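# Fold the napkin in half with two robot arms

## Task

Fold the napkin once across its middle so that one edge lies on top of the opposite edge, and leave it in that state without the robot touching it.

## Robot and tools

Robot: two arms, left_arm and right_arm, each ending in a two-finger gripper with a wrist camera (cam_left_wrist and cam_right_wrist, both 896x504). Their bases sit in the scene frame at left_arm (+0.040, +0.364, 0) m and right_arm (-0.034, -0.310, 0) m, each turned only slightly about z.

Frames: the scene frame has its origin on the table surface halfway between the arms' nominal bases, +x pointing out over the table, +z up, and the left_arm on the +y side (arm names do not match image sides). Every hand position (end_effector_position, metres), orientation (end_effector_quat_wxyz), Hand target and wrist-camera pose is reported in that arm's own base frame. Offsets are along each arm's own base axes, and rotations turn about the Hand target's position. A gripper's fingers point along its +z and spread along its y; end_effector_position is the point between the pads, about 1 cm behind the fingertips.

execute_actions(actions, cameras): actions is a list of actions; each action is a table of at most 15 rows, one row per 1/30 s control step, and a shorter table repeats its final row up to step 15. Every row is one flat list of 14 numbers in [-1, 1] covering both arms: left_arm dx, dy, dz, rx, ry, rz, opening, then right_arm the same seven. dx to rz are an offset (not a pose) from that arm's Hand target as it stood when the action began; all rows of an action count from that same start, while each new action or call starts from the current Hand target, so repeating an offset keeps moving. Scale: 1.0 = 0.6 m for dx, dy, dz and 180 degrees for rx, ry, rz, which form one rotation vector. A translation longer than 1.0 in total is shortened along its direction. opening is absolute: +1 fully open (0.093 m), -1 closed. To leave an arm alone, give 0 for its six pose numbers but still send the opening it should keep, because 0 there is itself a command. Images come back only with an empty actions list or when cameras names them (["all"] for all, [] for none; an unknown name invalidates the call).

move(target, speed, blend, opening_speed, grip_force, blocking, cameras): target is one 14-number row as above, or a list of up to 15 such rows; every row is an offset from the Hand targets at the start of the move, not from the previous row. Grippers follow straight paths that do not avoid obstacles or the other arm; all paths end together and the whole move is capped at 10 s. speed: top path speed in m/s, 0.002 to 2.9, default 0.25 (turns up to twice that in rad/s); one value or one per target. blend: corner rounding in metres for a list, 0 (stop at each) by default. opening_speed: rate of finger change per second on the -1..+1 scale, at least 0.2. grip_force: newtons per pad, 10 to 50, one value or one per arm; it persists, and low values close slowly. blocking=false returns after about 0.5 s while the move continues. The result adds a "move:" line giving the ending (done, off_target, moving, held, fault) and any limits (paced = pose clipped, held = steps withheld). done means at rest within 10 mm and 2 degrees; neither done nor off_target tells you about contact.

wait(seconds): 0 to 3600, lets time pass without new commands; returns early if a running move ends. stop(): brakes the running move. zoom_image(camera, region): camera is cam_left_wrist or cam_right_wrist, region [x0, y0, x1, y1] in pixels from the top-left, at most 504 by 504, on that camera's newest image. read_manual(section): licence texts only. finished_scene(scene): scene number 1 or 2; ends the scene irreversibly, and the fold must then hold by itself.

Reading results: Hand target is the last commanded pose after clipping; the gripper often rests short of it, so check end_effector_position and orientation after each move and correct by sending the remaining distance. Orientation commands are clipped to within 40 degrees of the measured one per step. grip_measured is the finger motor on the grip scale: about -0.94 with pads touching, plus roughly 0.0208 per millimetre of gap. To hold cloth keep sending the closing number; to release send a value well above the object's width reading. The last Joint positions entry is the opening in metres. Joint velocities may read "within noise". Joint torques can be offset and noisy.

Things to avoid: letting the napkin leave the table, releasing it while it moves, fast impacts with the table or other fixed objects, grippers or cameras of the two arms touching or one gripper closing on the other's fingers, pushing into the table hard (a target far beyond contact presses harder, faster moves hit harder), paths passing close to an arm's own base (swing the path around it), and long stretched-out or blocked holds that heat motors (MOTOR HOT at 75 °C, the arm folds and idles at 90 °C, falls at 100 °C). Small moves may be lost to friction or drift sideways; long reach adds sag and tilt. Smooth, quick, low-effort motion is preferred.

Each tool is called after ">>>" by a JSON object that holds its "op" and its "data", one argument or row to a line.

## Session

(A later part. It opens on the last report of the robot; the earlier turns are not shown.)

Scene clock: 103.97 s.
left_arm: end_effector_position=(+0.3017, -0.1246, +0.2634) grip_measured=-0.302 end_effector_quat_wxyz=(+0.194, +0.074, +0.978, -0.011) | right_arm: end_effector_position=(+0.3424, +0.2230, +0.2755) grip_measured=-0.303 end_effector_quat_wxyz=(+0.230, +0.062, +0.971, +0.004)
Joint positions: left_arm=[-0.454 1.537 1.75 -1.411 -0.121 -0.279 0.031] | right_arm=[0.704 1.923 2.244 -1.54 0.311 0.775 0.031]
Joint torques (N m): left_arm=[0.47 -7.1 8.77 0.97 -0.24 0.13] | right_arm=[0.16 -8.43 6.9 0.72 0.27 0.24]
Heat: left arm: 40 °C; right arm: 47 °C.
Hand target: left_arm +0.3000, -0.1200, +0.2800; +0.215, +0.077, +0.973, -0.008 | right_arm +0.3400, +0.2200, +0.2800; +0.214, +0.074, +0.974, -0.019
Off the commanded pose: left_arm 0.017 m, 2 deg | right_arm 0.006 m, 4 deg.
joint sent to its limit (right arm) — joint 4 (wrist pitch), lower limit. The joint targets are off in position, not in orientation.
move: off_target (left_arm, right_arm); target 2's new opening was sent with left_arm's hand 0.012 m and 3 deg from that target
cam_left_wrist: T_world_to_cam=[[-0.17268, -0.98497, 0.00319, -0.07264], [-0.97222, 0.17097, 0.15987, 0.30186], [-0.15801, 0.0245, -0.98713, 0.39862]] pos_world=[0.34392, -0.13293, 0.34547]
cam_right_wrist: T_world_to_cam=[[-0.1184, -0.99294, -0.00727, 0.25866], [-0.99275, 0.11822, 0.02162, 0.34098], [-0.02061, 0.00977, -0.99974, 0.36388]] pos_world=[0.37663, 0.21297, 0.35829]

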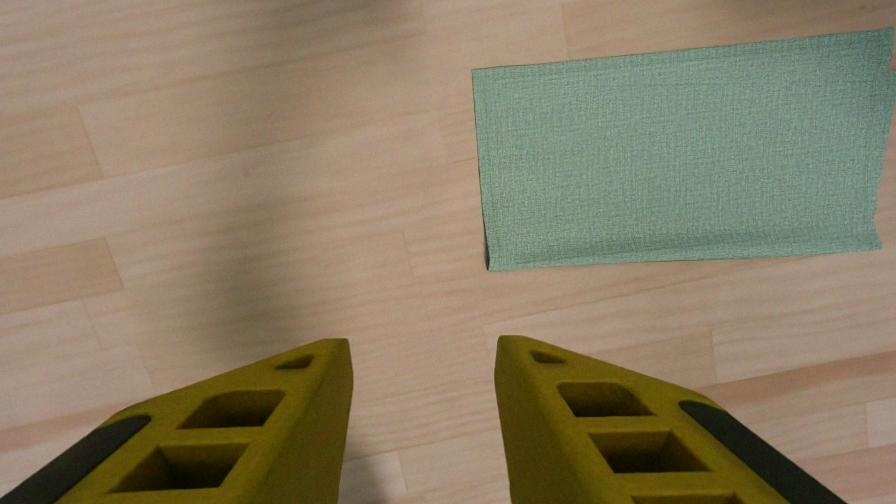

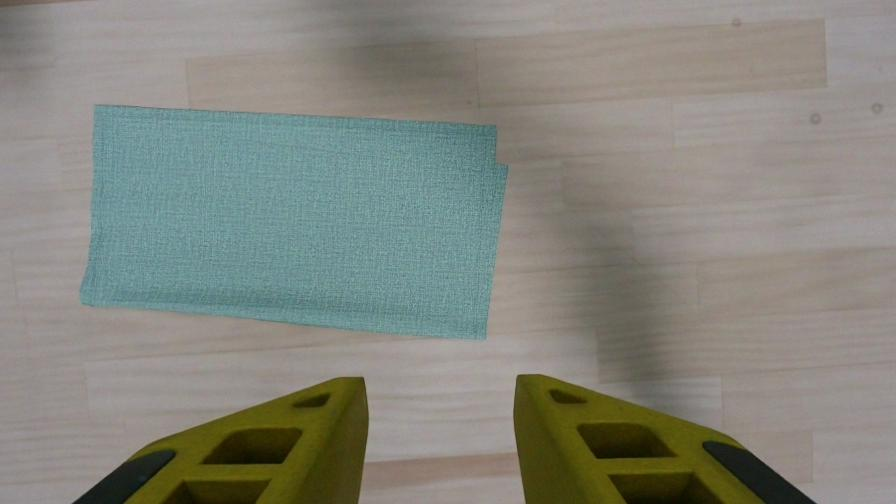

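>>> {"op": "zoom_image", "data": {
  "camera": "cam_right_wrist",
  "region": [400, 80, 560, 200]
}}

>>> {"op": "zoom_image", "data": {
  "camera": "cam_left_wrist",
  "region": [430, 30, 590, 150]
}}

>>> {"op": "zoom_image", "data": {
  "camera": "cam_left_wrist",
  "region": [430, 190, 590, 310]
}}

>>> {"op": "zoom_image", "data": {
  "camera": "cam_right_wrist",
  "region": [400, 250, 560, 370]
}}

Scaled by 3.150 from the camera's image (finer frame: 1280x720).

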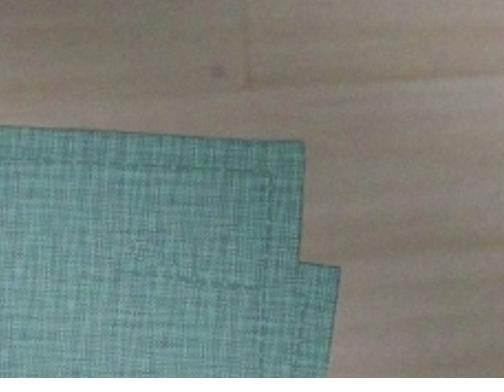

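Scaled by 3.150 from the camera's image (finer frame: 1280x720).

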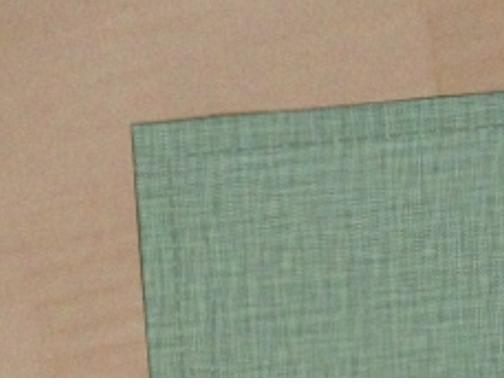

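Scaled by 3.150 from the camera's image (finer frame: 1280x720).

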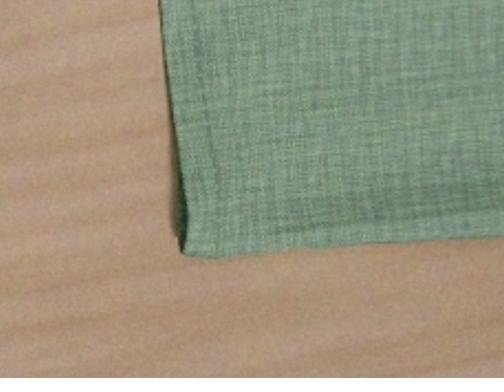

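Scaled by 3.150 from the camera's image (finer frame: 1280x720).

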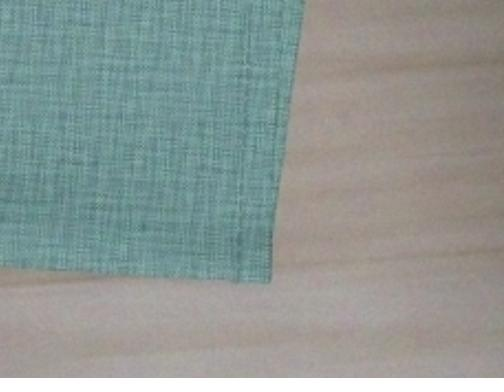

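>>> {"op": "move", "data": {
  "target": [0.18667,-0.10167,-0.375,0.0082,0.0986,0,-0.025,0.19667,-0.0725,-0.37167,0.0226,0.0986,0,-0.025],
  "speed": 0.25,
  "cameras": ["all"]
}}

Scene clock: 111.60 s.
left_arm: end_effector_position=(+0.3960, -0.1745, +0.0453) grip_measured=-0.026 end_effector_quat_wxyz=(+0.034, +0.075, +0.997, +0.007) | right_arm: end_effector_position=(+0.4492, +0.1690, +0.0466) grip_measured=-0.028 end_effector_quat_wxyz=(+0.039, +0.089, +0.995, -0.010)
Joint positions: left_arm=[-0.43 2.175 1.761 -1.098 -0.037 -0.278 0.044] | right_arm=[0.379 2.389 2.127 -1.247 0.053 0.556 0.044]
Joint torques (N m): left_arm=[0.58 -10.32 9.17 0.79 0.14 0.12] | right_arm=[0.01 -12.77 8.55 0.54 -0.14 -0.1]
Heat: left arm: 40 °C; right arm: 46 °C.
Hand target: left_arm +0.4120, -0.1810, +0.0550; +0.061, +0.078, +0.995, -0.007 | right_arm +0.4580, +0.1765, +0.0570; +0.059, +0.078, +0.995, +0.004
Off the commanded pose: left_arm 0.020 m, 4 deg | right_arm 0.016 m, 3 deg.
move: off_target (left_arm, right_arm)
cam_left_wrist: T_world_to_cam=[[-0.16786, -0.98581, -0.00146, -0.10671], [-0.87197, 0.14778, 0.46672, 0.37931], [-0.45988, 0.07962, -0.8844, 0.324]] pos_world=[0.46184, -0.18704, 0.10937]
cam_right_wrist: T_world_to_cam=[[-0.16776, -0.98505, 0.0391, 0.2347], [-0.90342, 0.16949, 0.39384, 0.39221], [-0.39458, 0.03075, -0.91835, 0.29851]] pos_world=[0.51149, 0.15554, 0.11049]

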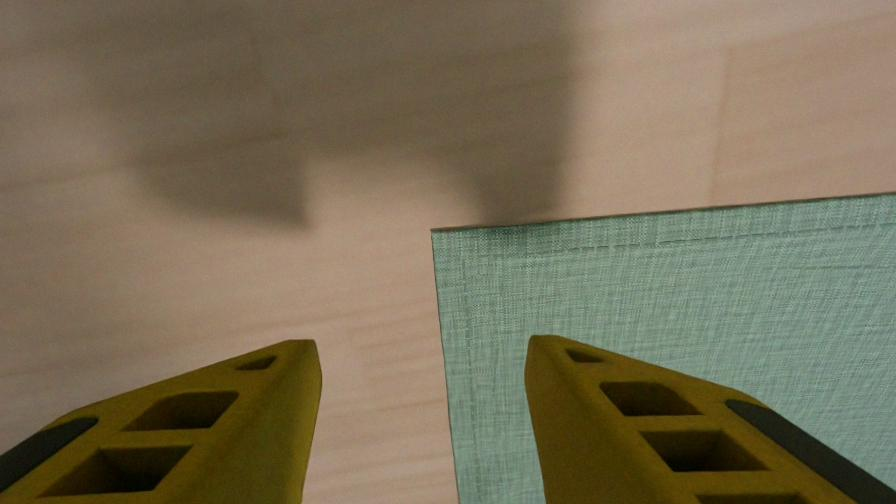

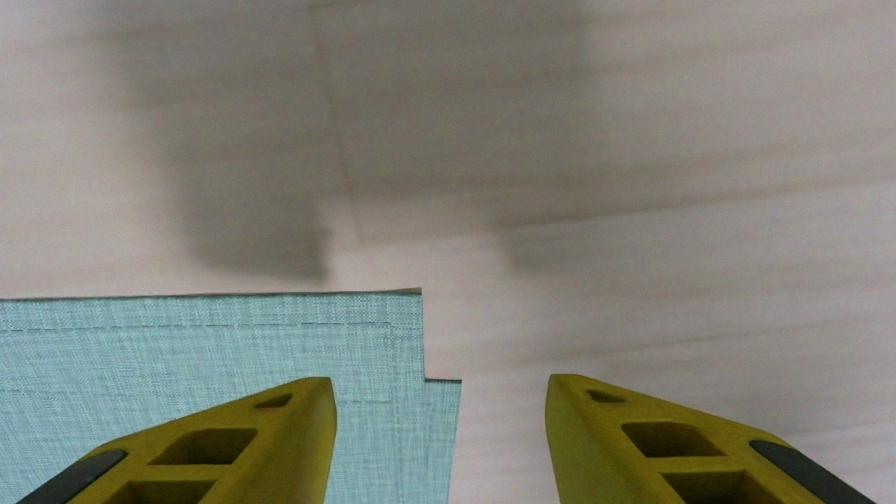

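>>> {"op": "move", "data": {
  "target": [-0.0075,-0.00333,-0.08567,0,0,0,-0.025,-0.003,0.00333,-0.08333,0,0,0,-0.025],
  "speed": 0.06,
  "cameras": ["all"]
}}

Scene clock: 114.43 s.
left_arm: end_effector_position=(+0.4024, -0.1771, +0.0131) grip_measured=-0.026 end_effector_quat_wxyz=(+0.050, +0.077, +0.996, -0.002) | right_arm: end_effector_position=(+0.4493, +0.1683, +0.0174) grip_measured=-0.028 end_effector_quat_wxyz=(+0.043, +0.086, +0.995, -0.006)
Joint positions: left_arm=[-0.426 2.198 1.665 -0.941 -0.031 -0.27 0.044] | right_arm=[0.376 2.389 2.01 -1.121 0.049 0.546 0.044]
Joint torques (N m): left_arm=[-0.27 -9.22 4.45 1.21 0.08 0.03] | right_arm=[0.44 -11.26 3.77 1.18 -0.09 -0.03]
Heat: left arm: 40 °C; right arm: 47 °C.
Hand target: left_arm +0.4075, -0.1830, +0.0036; +0.061, +0.078, +0.995, -0.007 | right_arm +0.4562, +0.1785, +0.0070; +0.059, +0.078, +0.995, +0.004
Off the commanded pose: left_arm 0.012 m, 1 deg | right_arm 0.016 m, 2 deg.
move: off_target (left_arm, right_arm)
cam_left_wrist: T_world_to_cam=[[-0.17302, -0.98483, 0.01314, -0.10612], [-0.88519, 0.16134, 0.43635, 0.4084], [-0.43185, 0.06387, -0.89968, 0.28477]] pos_world=[0.46613, -0.18859, 0.07939]
cam_right_wrist: T_world_to_cam=[[-0.16171, -0.98635, 0.03119, 0.23284], [-0.90709, 0.16101, 0.38894, 0.40706], [-0.38865, 0.0346, -0.92074, 0.26843]] pos_world=[0.51121, 0.15483, 0.08157]

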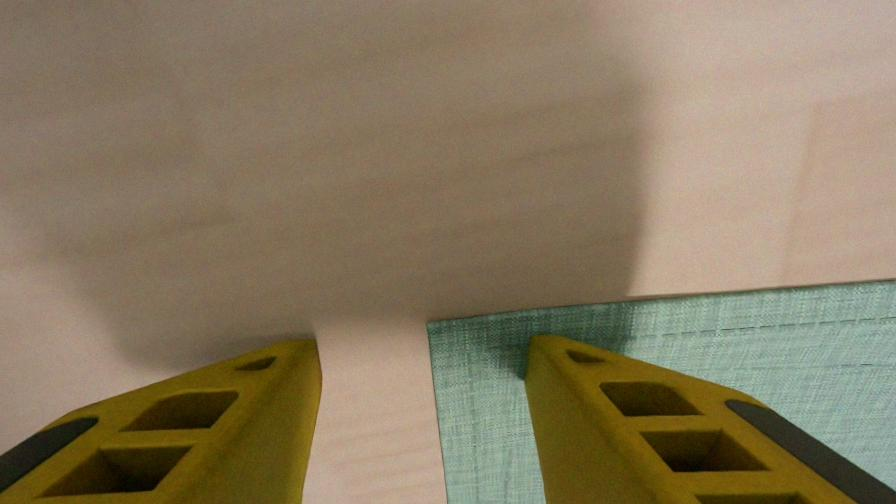

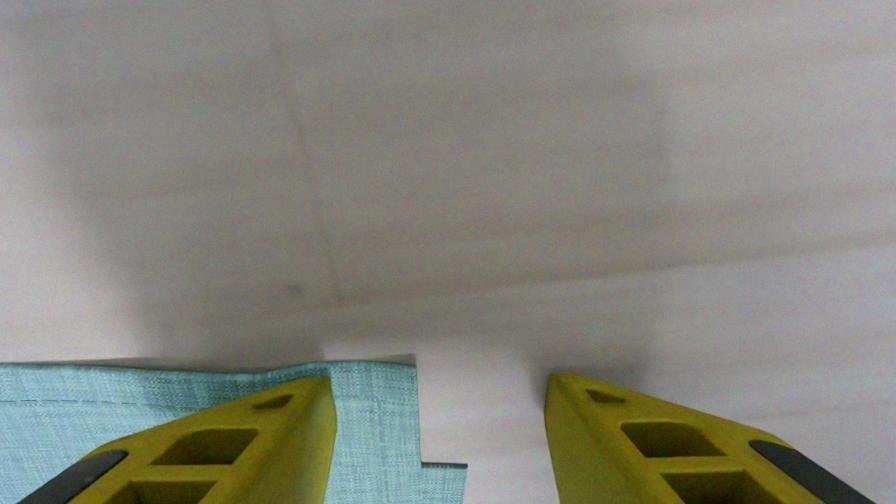

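>>> {"op": "move", "data": {
  "target": [
    [0,0,0,0,0,0,-0.025,0,0.0035,0.05,0,0,0,-0.025],
    [0,0,0,0,0,0,-0.025,0,0.0035,0,0,0,0,-0.025]
  ],
  "speed": [0.1,0.06],
  "cameras": ["all"]
}}

Scene clock: 117.17 s.
left_arm: end_effector_position=(+0.4024, -0.1771, +0.0131) grip_measured=-0.026 end_effector_quat_wxyz=(+0.050, +0.077, +0.996, -0.002) | right_arm: end_effector_position=(+0.4500, +0.1763, +0.0174) grip_measured=-0.028 end_effector_quat_wxyz=(+0.047, +0.079, +0.996, -0.002)
Joint positions: left_arm=[-0.426 2.198 1.665 -0.941 -0.031 -0.27 0.044] | right_arm=[0.389 2.392 2.015 -1.11 0.045 0.546 0.044]
Joint torques (N m): left_arm=[-0.25 -9.22 4.45 1.21 0.08 0.03] | right_arm=[0.18 -11.19 3.97 1.08 -0.06 0.01]
Heat: left arm: 40 °C; right arm: 47 °C.
Hand target: left_arm +0.4075, -0.1830, +0.0036; +0.061, +0.078, +0.995, -0.007 | right_arm +0.4562, +0.1806, +0.0070; +0.059, +0.078, +0.995, +0.004
Off the commanded pose: left_arm 0.012 m, 1 deg | right_arm 0.013 m, 1 deg.
move: off_target (right_arm)
cam_left_wrist: T_world_to_cam=[[-0.17302, -0.98483, 0.01314, -0.10612], [-0.88519, 0.16134, 0.43635, 0.4084], [-0.43185, 0.06387, -0.89968, 0.28477]] pos_world=[0.46613, -0.18859, 0.07939]
cam_right_wrist: T_world_to_cam=[[-0.14811, -0.98872, 0.02234, 0.23531], [-0.91315, 0.1454, 0.38081, 0.41211], [-0.37976, 0.036, -0.92438, 0.26432]] pos_world=[0.51155, 0.16322, 0.08214]

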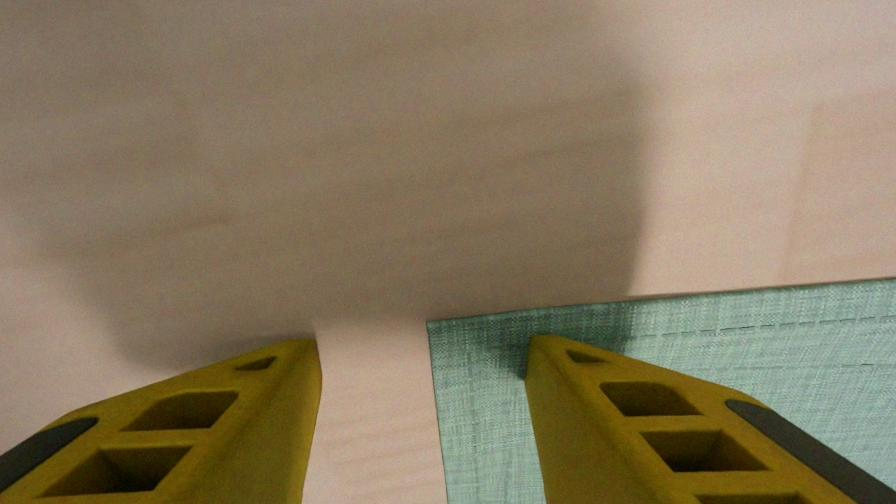

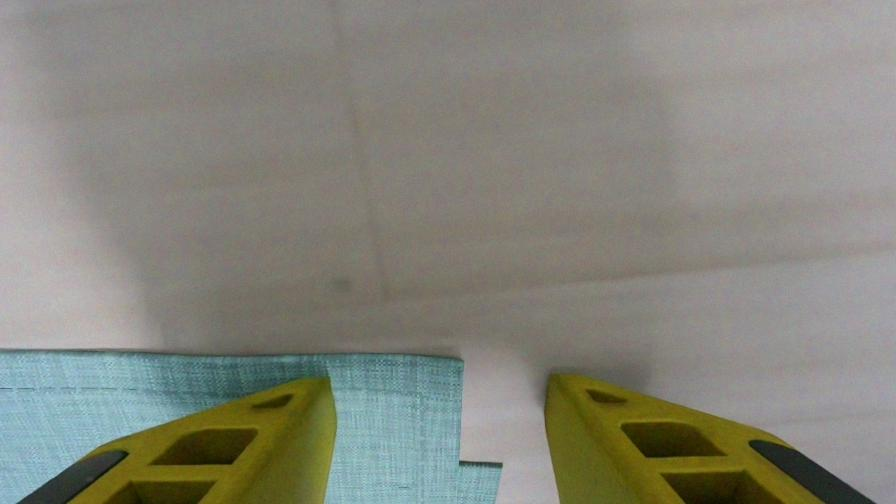

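>>> {"op": "move", "data": {
  "target": [
    [0,0,0,0,0,0,-0.025,0,0.02,0.05,0,0,0,-0.025],
    [0,0,0,0,0,0,-0.025,0,-0.0055,0.045,0,0,0,-0.025],
    [0,0,0,0,0,0,-0.025,0,-0.0055,0,0,0,0,-0.025]
  ],
  "speed": [0.1,0.06,0.06],
  "cameras": ["all"]
}}

Scene clock: 121.03 s.
left_arm: end_effector_position=(+0.4024, -0.1771, +0.0131) grip_measured=-0.026 end_effector_quat_wxyz=(+0.050, +0.077, +0.996, -0.002) | right_arm: end_effector_position=(+0.4490, +0.1741, +0.0171) grip_measured=-0.028 end_effector_quat_wxyz=(+0.045, +0.082, +0.996, -0.001)
Joint positions: left_arm=[-0.426 2.198 1.665 -0.941 -0.031 -0.27 0.044] | right_arm=[0.385 2.389 2.009 -1.112 0.042 0.548 0.044]
Joint torques (N m): left_arm=[-0.25 -9.22 4.46 1.21 0.07 0.03] | right_arm=[-0.4 -11.45 3.59 1.12 -0.05 -0.07]
Heat: left arm: 40 °C; right arm: 48 °C.
Hand target: left_arm +0.4075, -0.1830, +0.0036; +0.061, +0.078, +0.995, -0.007 | right_arm +0.4562, +0.1773, +0.0070; +0.059, +0.078, +0.995, +0.004
Off the commanded pose: left_arm 0.012 m, 1 deg | right_arm 0.013 m, 2 deg.
move: off_target (right_arm)
cam_left_wrist: T_world_to_cam=[[-0.17302, -0.98483, 0.01314, -0.10612], [-0.88519, 0.16134, 0.43635, 0.4084], [-0.43185, 0.06387, -0.89968, 0.28477]] pos_world=[0.46613, -0.18859, 0.07939]
cam_right_wrist: T_world_to_cam=[[-0.15377, -0.98786, 0.02193, 0.23532], [-0.91023, 0.15025, 0.38589, 0.4093], [-0.3845, 0.03938, -0.92228, 0.26526]] pos_world=[0.51073, 0.16053, 0.08154]

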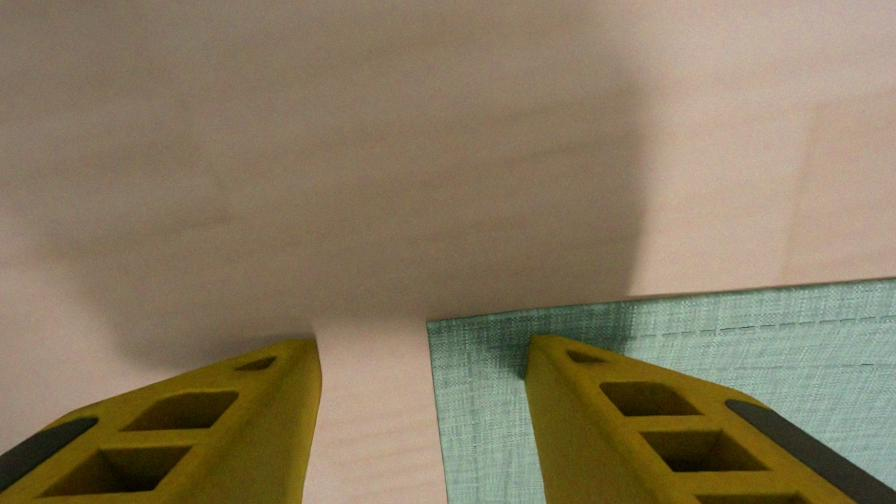

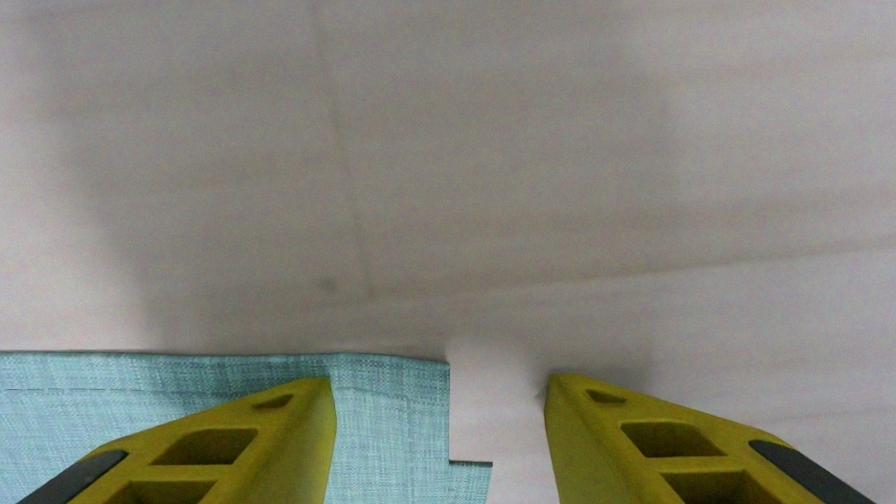

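>>> {"op": "move", "data": {
  "target": [0,0,0,0,0,0,-1,0,0,0,0,0,0,-1],
  "opening_speed": 0.5,
  "cameras": ["all"]
}}

Scene clock: 123.77 s.
left_arm: end_effector_position=(+0.4049, -0.1855, +0.0130) grip_measured=-0.989 end_effector_quat_wxyz=(+0.060, +0.083, +0.995, -0.011) | right_arm: end_effector_position=(+0.4539, +0.1848, +0.0179) grip_measured=-0.981 end_effector_quat_wxyz=(+0.056, +0.077, +0.995, +0.014)
Joint positions: left_arm=[-0.437 2.198 1.661 -0.914 -0.02 -0.27 0] | right_arm=[0.395 2.389 2.009 -1.077 0.026 0.548 0]
Joint torques (N m): left_arm=[-0.02 -9.21 4.78 0.95 -0.06 0.03] | right_arm=[-0.66 -11.48 3.79 0.82 0.11 -0.08]
Heat: left arm: 40 °C; right arm: 48 °C.
Hand target: left_arm +0.4075, -0.1830, +0.0036; +0.061, +0.078, +0.995, -0.007 | right_arm +0.4562, +0.1773, +0.0070; +0.059, +0.078, +0.995, +0.004
Off the commanded pose: left_arm 0.010 m, 1 deg | right_arm 0.013 m, 1 deg.
move: done
cam_left_wrist: T_world_to_cam=[[-0.1851, -0.98227, 0.02956, -0.10877], [-0.89075, 0.18041, 0.41716, 0.41802], [-0.4151, 0.05089, -0.90835, 0.27714]] pos_world=[0.46725, -0.19636, 0.08057]
cam_right_wrist: T_world_to_cam=[[-0.14178, -0.98984, -0.0106, 0.24208], [-0.92181, 0.12812, 0.36586, 0.42157], [-0.36079, 0.06164, -0.93061, 0.25265]] pos_world=[0.51408, 0.17003, 0.08345]

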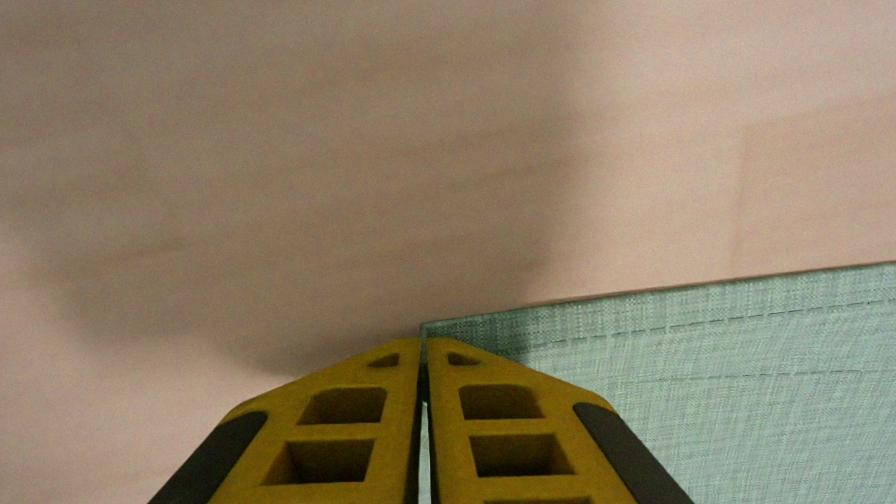

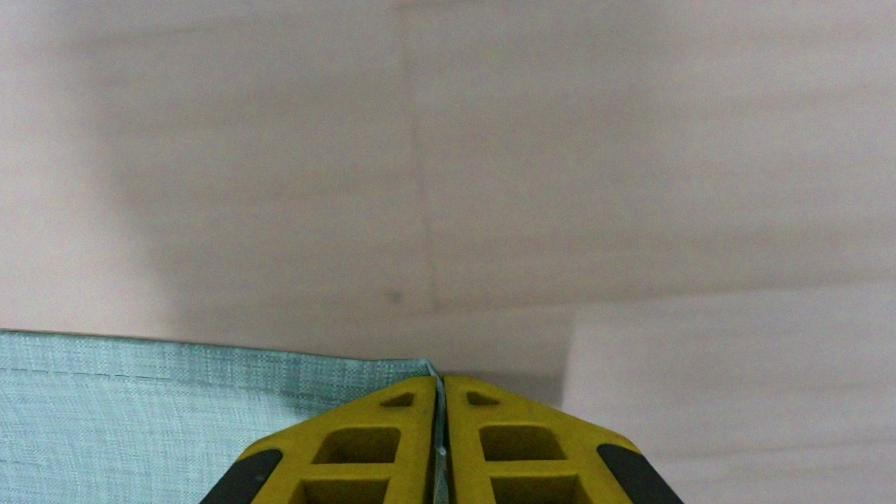

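>>> {"op": "zoom_image", "data": {
  "camera": "cam_left_wrist",
  "region": [340, 280, 540, 440]
}}

>>> {"op": "zoom_image", "data": {
  "camera": "cam_right_wrist",
  "region": [340, 320, 540, 480]
}}

Scaled by 2.520 from the camera's image (finer frame: 1280x720).

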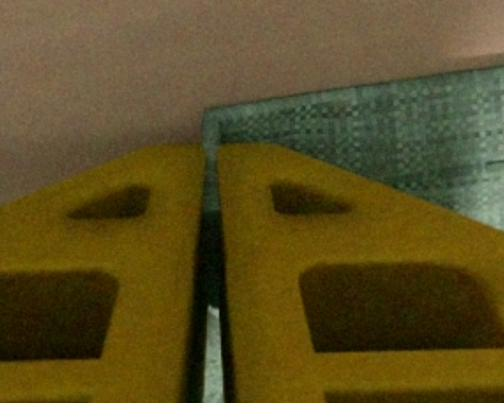

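Scaled by 2.520 from the camera's image (finer frame: 1280x720).

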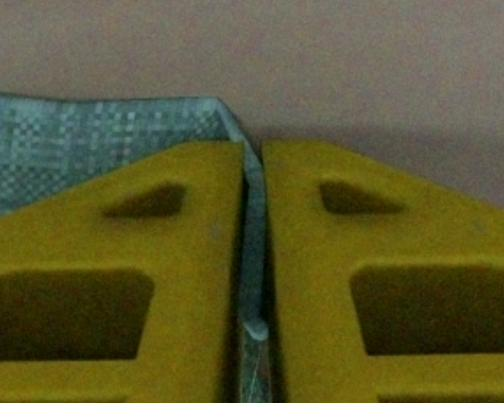

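>>> {"op": "move", "data": {
  "target": [0,-0.01,0.1,0,0,0,-1,0,0.0195,0.1,0,0,0,-1],
  "speed": 0.07,
  "cameras": ["all"]
}}

Scene clock: 126.43 s.
left_arm: end_effector_position=(+0.3982, -0.1868, +0.0415) grip_measured=-0.989 end_effector_quat_wxyz=(+0.036, +0.085, +0.996, -0.003) | right_arm: end_effector_position=(+0.4532, +0.1913, +0.0611) grip_measured=-0.983 end_effector_quat_wxyz=(+0.052, +0.070, +0.996, +0.011)
Joint positions: left_arm=[-0.446 2.198 1.783 -1.087 -0.02 -0.275 0] | right_arm=[0.409 2.402 2.204 -1.27 0.029 0.548 0]
Joint torques (N m): left_arm=[-0.36 -13.31 9.18 0.33 -0.08 -0.06] | right_arm=[0.2 -12.16 8.64 0.27 0.11 0.17]
Heat: left arm: 40 °C; right arm: 48 °C.
Hand target: left_arm +0.4075, -0.1890, +0.0636; +0.061, +0.078, +0.995, -0.007 | right_arm +0.4562, +0.1890, +0.0670; +0.059, +0.078, +0.995, +0.004
Off the commanded pose: left_arm 0.024 m, 3 deg | right_arm 0.007 m, 1 deg.
move: off_target (left_arm)
cam_left_wrist: T_world_to_cam=[[-0.18849, -0.98193, 0.01694, -0.11024], [-0.86917, 0.17483, 0.46258, 0.38893], [-0.45718, 0.07247, -0.88642, 0.32032]] pos_world=[0.46371, -0.19945, 0.10589]
cam_right_wrist: T_world_to_cam=[[-0.12848, -0.99171, -0.00248, 0.24281], [-0.92027, 0.1183, 0.37297, 0.40506], [-0.36958, 0.0502, -0.92784, 0.29827]] pos_world=[0.5142, 0.17791, 0.12627]

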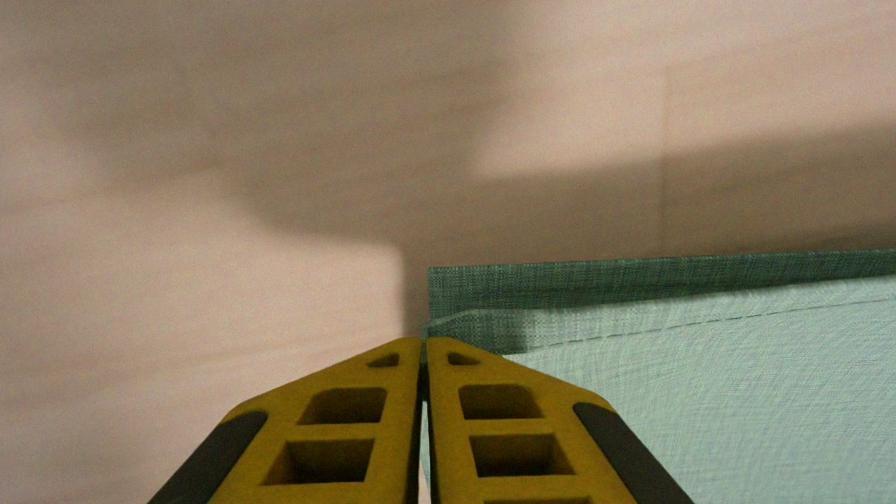

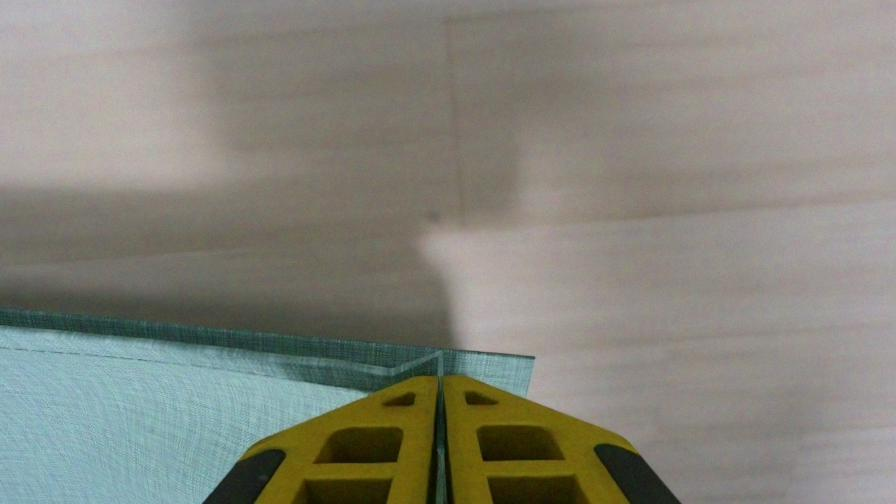

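>>> {"op": "move", "data": {
  "target": [
    [-0.1483,0.0223,0.2,0,0,0,-1,-0.146,0.0345,0.2,0,0,0,-1],
    [-0.2567,0.0258,0.1023,0,0,0,-1,-0.2837,0.0492,0.0967,0,0,0,-1]
  ],
  "speed": [0.14,0.12],
  "blend": [0.02,0],
  "cameras": ["all"]
}}

Scene clock: 133.27 s.
left_arm: end_effector_position=(+0.2466, -0.1733, +0.1134) grip_measured=-0.989 end_effector_quat_wxyz=(+0.026, +0.086, +0.996, +0.001) | right_arm: end_effector_position=(+0.2794, +0.2176, +0.1123) grip_measured=-0.983 end_effector_quat_wxyz=(+0.029, +0.067, +0.997, -0.011)
Joint positions: left_arm=[-0.629 1.644 1.319 -1.202 -0.029 -0.456 0] | right_arm=[0.688 1.86 1.572 -1.254 0.056 0.821 0]
Joint torques (N m): left_arm=[-0.39 -10.19 5.48 0.8 -0.22 -0.07] | right_arm=[0.05 -11.78 5.55 0.6 0.13 0.24]
Heat: left arm: 42 °C; right arm: 49 °C.
Hand target: left_arm +0.2535, -0.1736, +0.1250; +0.061, +0.078, +0.995, -0.007 | right_arm +0.2860, +0.2185, +0.1250; +0.059, +0.078, +0.995, +0.004
Off the commanded pose: left_arm 0.014 m, 4 deg | right_arm 0.014 m, 4 deg.
move: off_target (left_arm, right_arm)
cam_left_wrist: T_world_to_cam=[[-0.18958, -0.9818, 0.01102, -0.12577], [-0.86061, 0.17156, 0.47949, 0.21694], [-0.47266, 0.08142, -0.87748, 0.31801]] pos_world=[0.31317, -0.18659, 0.17642]
cam_right_wrist: T_world_to_cam=[[-0.12243, -0.99149, 0.04423, 0.23964], [-0.90174, 0.12974, 0.41234, 0.21083], [-0.41457, 0.0106, -0.90995, 0.29941]] pos_world=[0.34358, 0.20708, 0.17492]

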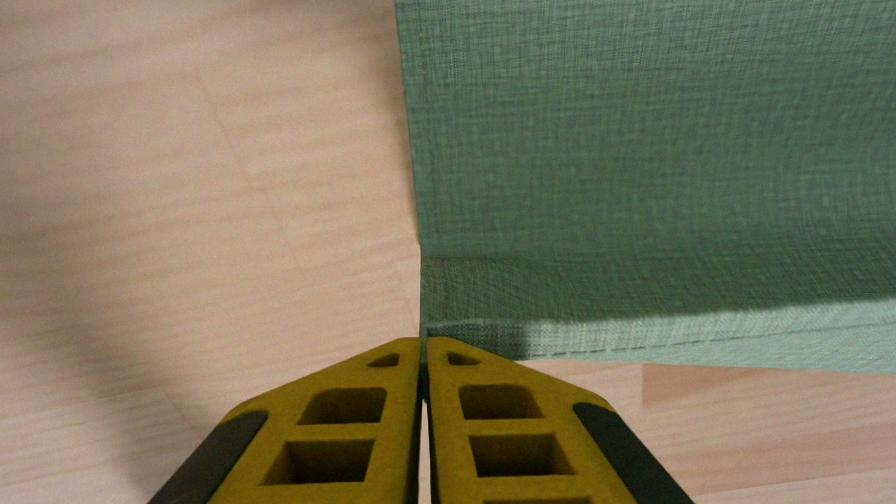

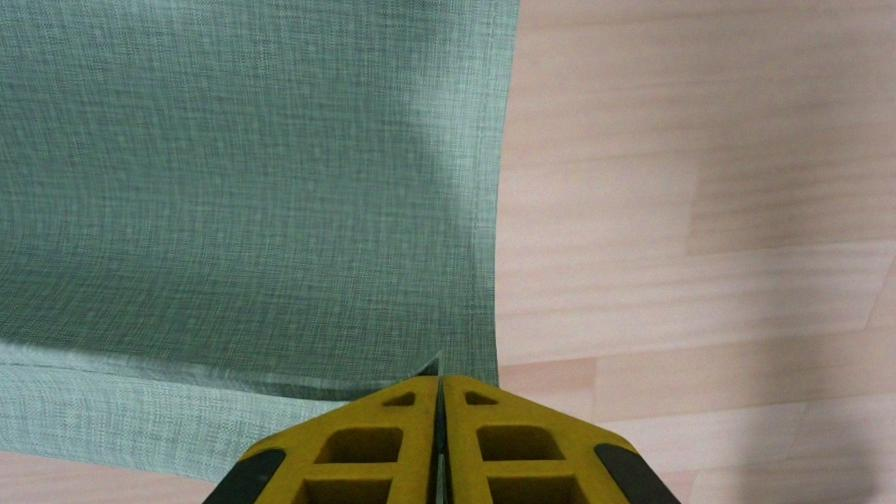

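>>> {"op": "move", "data": {
  "target": [0.1792,-0.0248,-0.03,0,0,0,-1,0.1667,-0.0375,-0.03,0,0,0,-1],
  "speed": 0.12,
  "cameras": ["all"]
}}

Scene clock: 136.53 s.
left_arm: end_effector_position=(+0.3493, -0.1873, +0.0986) grip_measured=-0.989 end_effector_quat_wxyz=(+0.044, +0.076, +0.996, -0.004) | right_arm: end_effector_position=(+0.3811, +0.1965, +0.1003) grip_measured=-0.983 end_effector_quat_wxyz=(+0.053, +0.084, +0.995, +0.001)
Joint positions: left_arm=[-0.505 1.977 1.674 -1.184 -0.029 -0.351 0] | right_arm=[0.498 2.107 1.871 -1.245 0.056 0.664 0]
Joint torques (N m): left_arm=[0.46 -8.47 9.4 0.55 -0.04 0.13] | right_arm=[-0.43 -10.21 8.61 0.32 -0.05 -0.1]
Heat: left arm: 42 °C; right arm: 49 °C.
Hand target: left_arm +0.3610, -0.1884, +0.1070; +0.061, +0.078, +0.995, -0.007 | right_arm +0.3860, +0.1960, +0.1070; +0.059, +0.078, +0.995, +0.004
Off the commanded pose: left_arm 0.014 m, 2 deg | right_arm 0.008 m, 1 deg.
move: off_target (left_arm)
cam_left_wrist: T_world_to_cam=[[-0.17026, -0.98522, 0.01878, -0.12805], [-0.87997, 0.16059, 0.44707, 0.32271], [-0.44347, 0.05959, -0.8943, 0.34208]] pos_world=[0.41387, -0.19837, 0.16405]
cam_right_wrist: T_world_to_cam=[[-0.1577, -0.98736, 0.01592, 0.24725], [-0.91596, 0.15229, 0.37126, 0.31533], [-0.36899, 0.04396, -0.92839, 0.30872]] pos_world=[0.44173, 0.18253, 0.16561]

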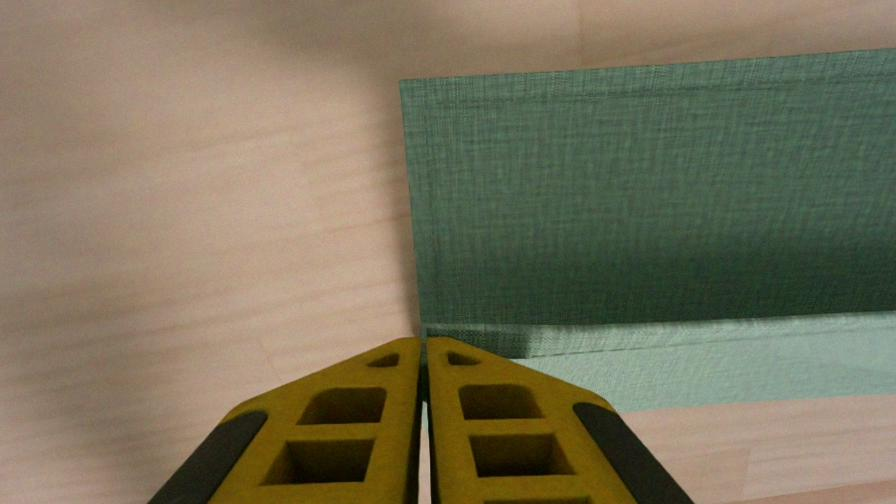

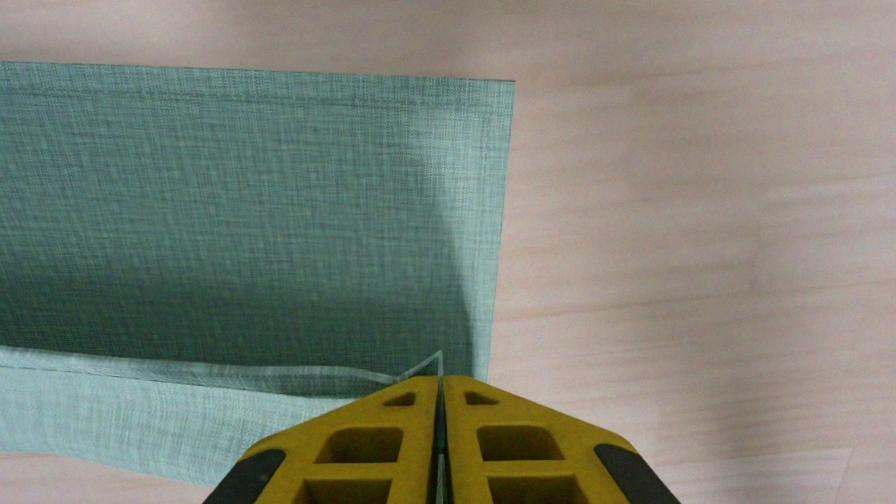

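>>> {"op": "move", "data": {
  "target": [0.0017,0,-0.0783,0,0,0,-1,0.02,-0.01,-0.0783,0,0,0,-1],
  "speed": 0.08,
  "cameras": ["all"]
}}

Scene clock: 140.07 s.
left_arm: end_effector_position=(+0.3535, -0.1896, +0.0621) grip_measured=-0.989 end_effector_quat_wxyz=(+0.049, +0.077, +0.996, -0.006) | right_arm: end_effector_position=(+0.3906, +0.1911, +0.0604) grip_measured=-0.983 end_effector_quat_wxyz=(+0.049, +0.082, +0.995, -0.003)
Joint positions: left_arm=[-0.505 2.005 1.566 -1.038 -0.029 -0.35 0] | right_arm=[0.477 2.153 1.785 -1.123 0.056 0.638 0]
Joint torques (N m): left_arm=[0.59 -8.73 5.72 0.93 -0.04 0.13] | right_arm=[-0.87 -10.66 5.78 0.74 -0.08 -0.1]
Heat: left arm: 41 °C; right arm: 48 °C.
Hand target: left_arm +0.3620, -0.1884, +0.0600; +0.061, +0.078, +0.995, -0.007 | right_arm +0.3980, +0.1900, +0.0601; +0.059, +0.078, +0.995, +0.004
Off the commanded pose: left_arm 0.009 m, 1 deg | right_arm 0.008 m, 1 deg.
move: done
cam_left_wrist: T_world_to_cam=[[-0.17191, -0.98486, 0.02213, -0.1286], [-0.88389, 0.16413, 0.43795, 0.3457], [-0.43495, 0.05573, -0.89873, 0.30804]] pos_world=[0.41744, -0.20056, 0.12829]
cam_right_wrist: T_world_to_cam=[[-0.15313, -0.98791, 0.02408, 0.24175], [-0.91349, 0.15081, 0.37788, 0.33858], [-0.37694, 0.03587, -0.92554, 0.27995]] pos_world=[0.45184, 0.17772, 0.12534]

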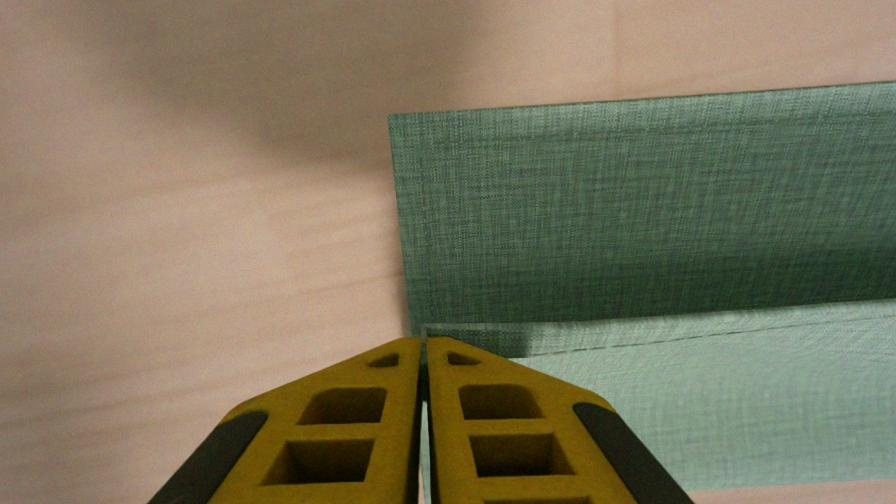

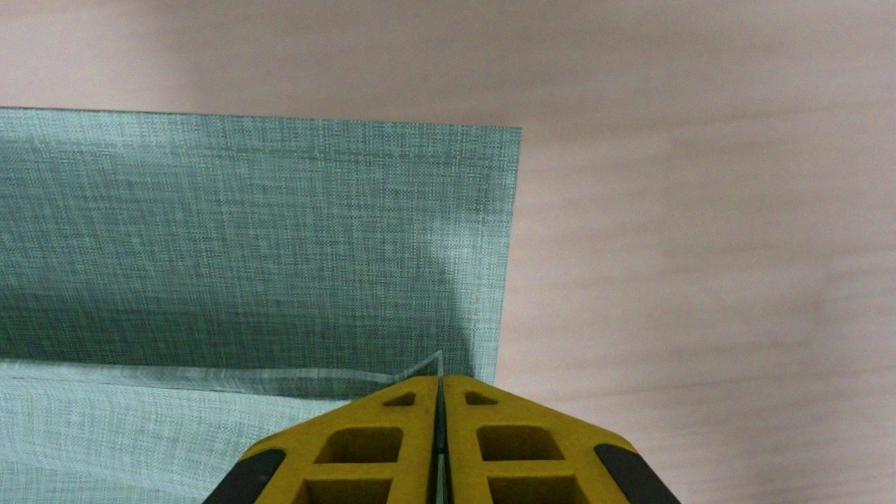

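>>> {"op": "move", "data": {
  "target": [0,0.001,-0.0333,0,0,0,-1,0.0092,-0.0083,-0.0333,0,0,0,-1],
  "speed": 0.06,
  "cameras": ["all"]
}}

Scene clock: 143.13 s.
left_arm: end_effector_position=(+0.3540, -0.1899, +0.0426) grip_measured=-0.989 end_effector_quat_wxyz=(+0.050, +0.077, +0.996, -0.007) | right_arm: end_effector_position=(+0.3964, +0.1861, +0.0404) grip_measured=-0.983 end_effector_quat_wxyz=(+0.049, +0.082, +0.995, -0.002)
Joint positions: left_arm=[-0.505 2.022 1.511 -0.963 -0.029 -0.348 0] | right_arm=[0.46 2.178 1.743 -1.055 0.055 0.621 0]
Joint torques (N m): left_arm=[0.72 -8.75 5.63 0.93 -0.04 0.13] | right_arm=[-0.88 -10.76 5.71 0.73 -0.09 -0.1]
Heat: left arm: 41 °C; right arm: 48 °C.
Hand target: left_arm +0.3620, -0.1878, +0.0401; +0.061, +0.078, +0.995, -0.007 | right_arm +0.4036, +0.1851, +0.0401; +0.059, +0.078, +0.995, +0.004
Off the commanded pose: left_arm 0.009 m, 1 deg | right_arm 0.007 m, 1 deg.
move: done
cam_left_wrist: T_world_to_cam=[[-0.17353, -0.98456, 0.02299, -0.12768], [-0.88485, 0.16612, 0.43526, 0.35557], [-0.43236, 0.05519, -0.90001, 0.2897]] pos_world=[0.41773, -0.20076, 0.1089]
cam_right_wrist: T_world_to_cam=[[-0.15311, -0.98793, 0.02357, 0.23822], [-0.91365, 0.1506, 0.37756, 0.35234], [-0.37656, 0.03627, -0.92568, 0.26357]] pos_world=[0.45764, 0.17272, 0.10534]

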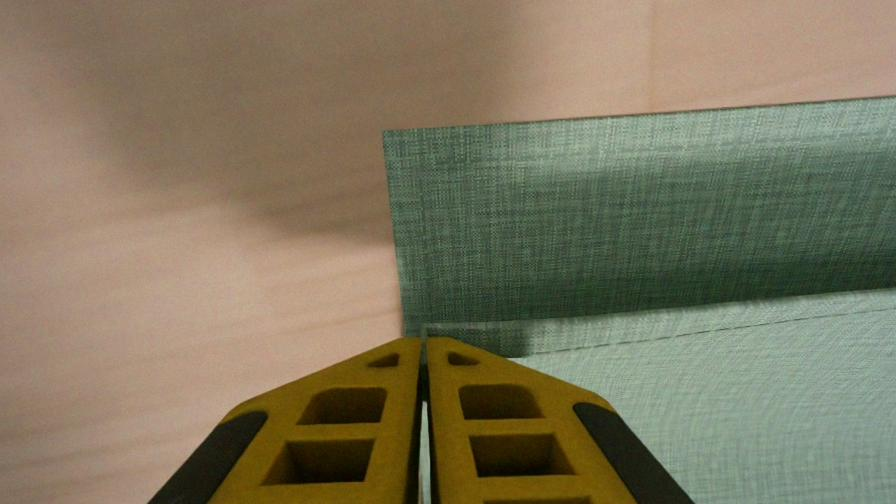

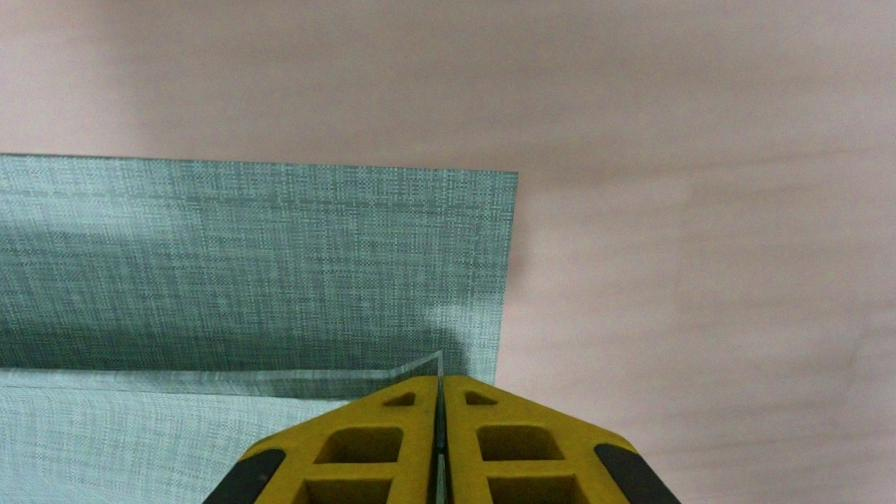

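>>> {"op": "move", "data": {
  "target": [-0.0025,0.0015,-0.0475,0,0,0,-1,-0.0025,-0.0015,-0.0402,0,0,0,-1],
  "speed": 0.05,
  "cameras": ["all"]
}}

Scene clock: 145.73 s.
left_arm: end_effector_position=(+0.3524, -0.1891, +0.0157) grip_measured=-0.989 end_effector_quat_wxyz=(+0.050, +0.077, +0.996, -0.007) | right_arm: end_effector_position=(+0.3947, +0.1852, +0.0196) grip_measured=-0.983 end_effector_quat_wxyz=(+0.050, +0.082, +0.995, -0.002)
Joint positions: left_arm=[-0.505 2.048 1.437 -0.863 -0.029 -0.348 0] | right_arm=[0.46 2.188 1.676 -0.975 0.055 0.621 0]
Joint torques (N m): left_arm=[0.75 -8.55 5.3 0.97 -0.04 0.13] | right_arm=[-0.91 -10.17 5.27 0.82 -0.09 -0.1]
Heat: left arm: 40 °C; right arm: 48 °C.
Hand target: left_arm +0.3605, -0.1869, +0.0116; +0.061, +0.078, +0.995, -0.007 | right_arm +0.4021, +0.1842, +0.0160; +0.059, +0.078, +0.995, +0.004
Off the commanded pose: left_arm 0.009 m, 1 deg | right_arm 0.008 m, 1 deg.
move: done
cam_left_wrist: T_world_to_cam=[[-0.17353, -0.98456, 0.02299, -0.12653], [-0.88485, 0.16612, 0.43526, 0.36582], [-0.43236, 0.05519, -0.90001, 0.2648]] pos_world=[0.41623, -0.19996, 0.082]
cam_right_wrist: T_world_to_cam=[[-0.15319, -0.98794, 0.02274, 0.23766], [-0.91417, 0.15041, 0.37638, 0.35902], [-0.37526, 0.03687, -0.92619, 0.24311]] pos_world=[0.45584, 0.17182, 0.08464]

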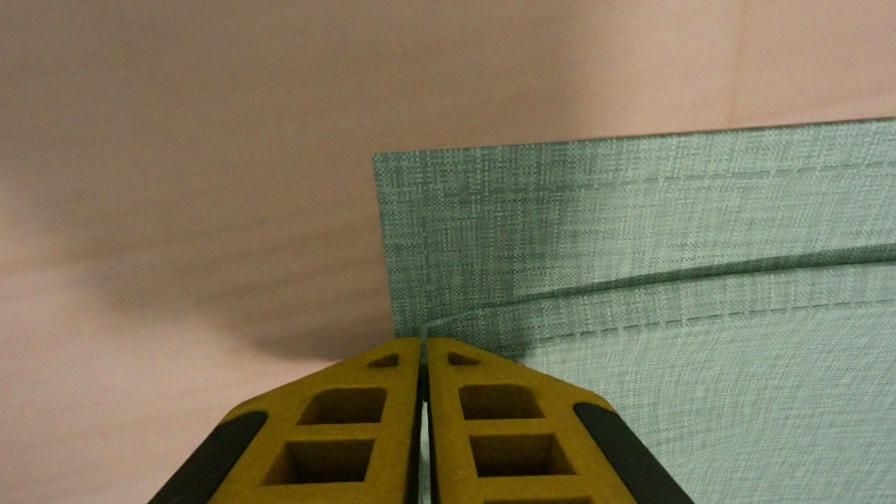

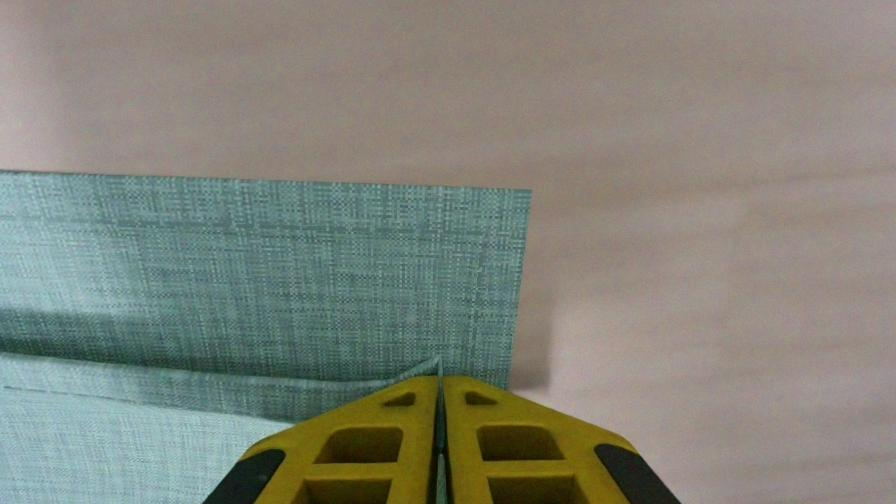

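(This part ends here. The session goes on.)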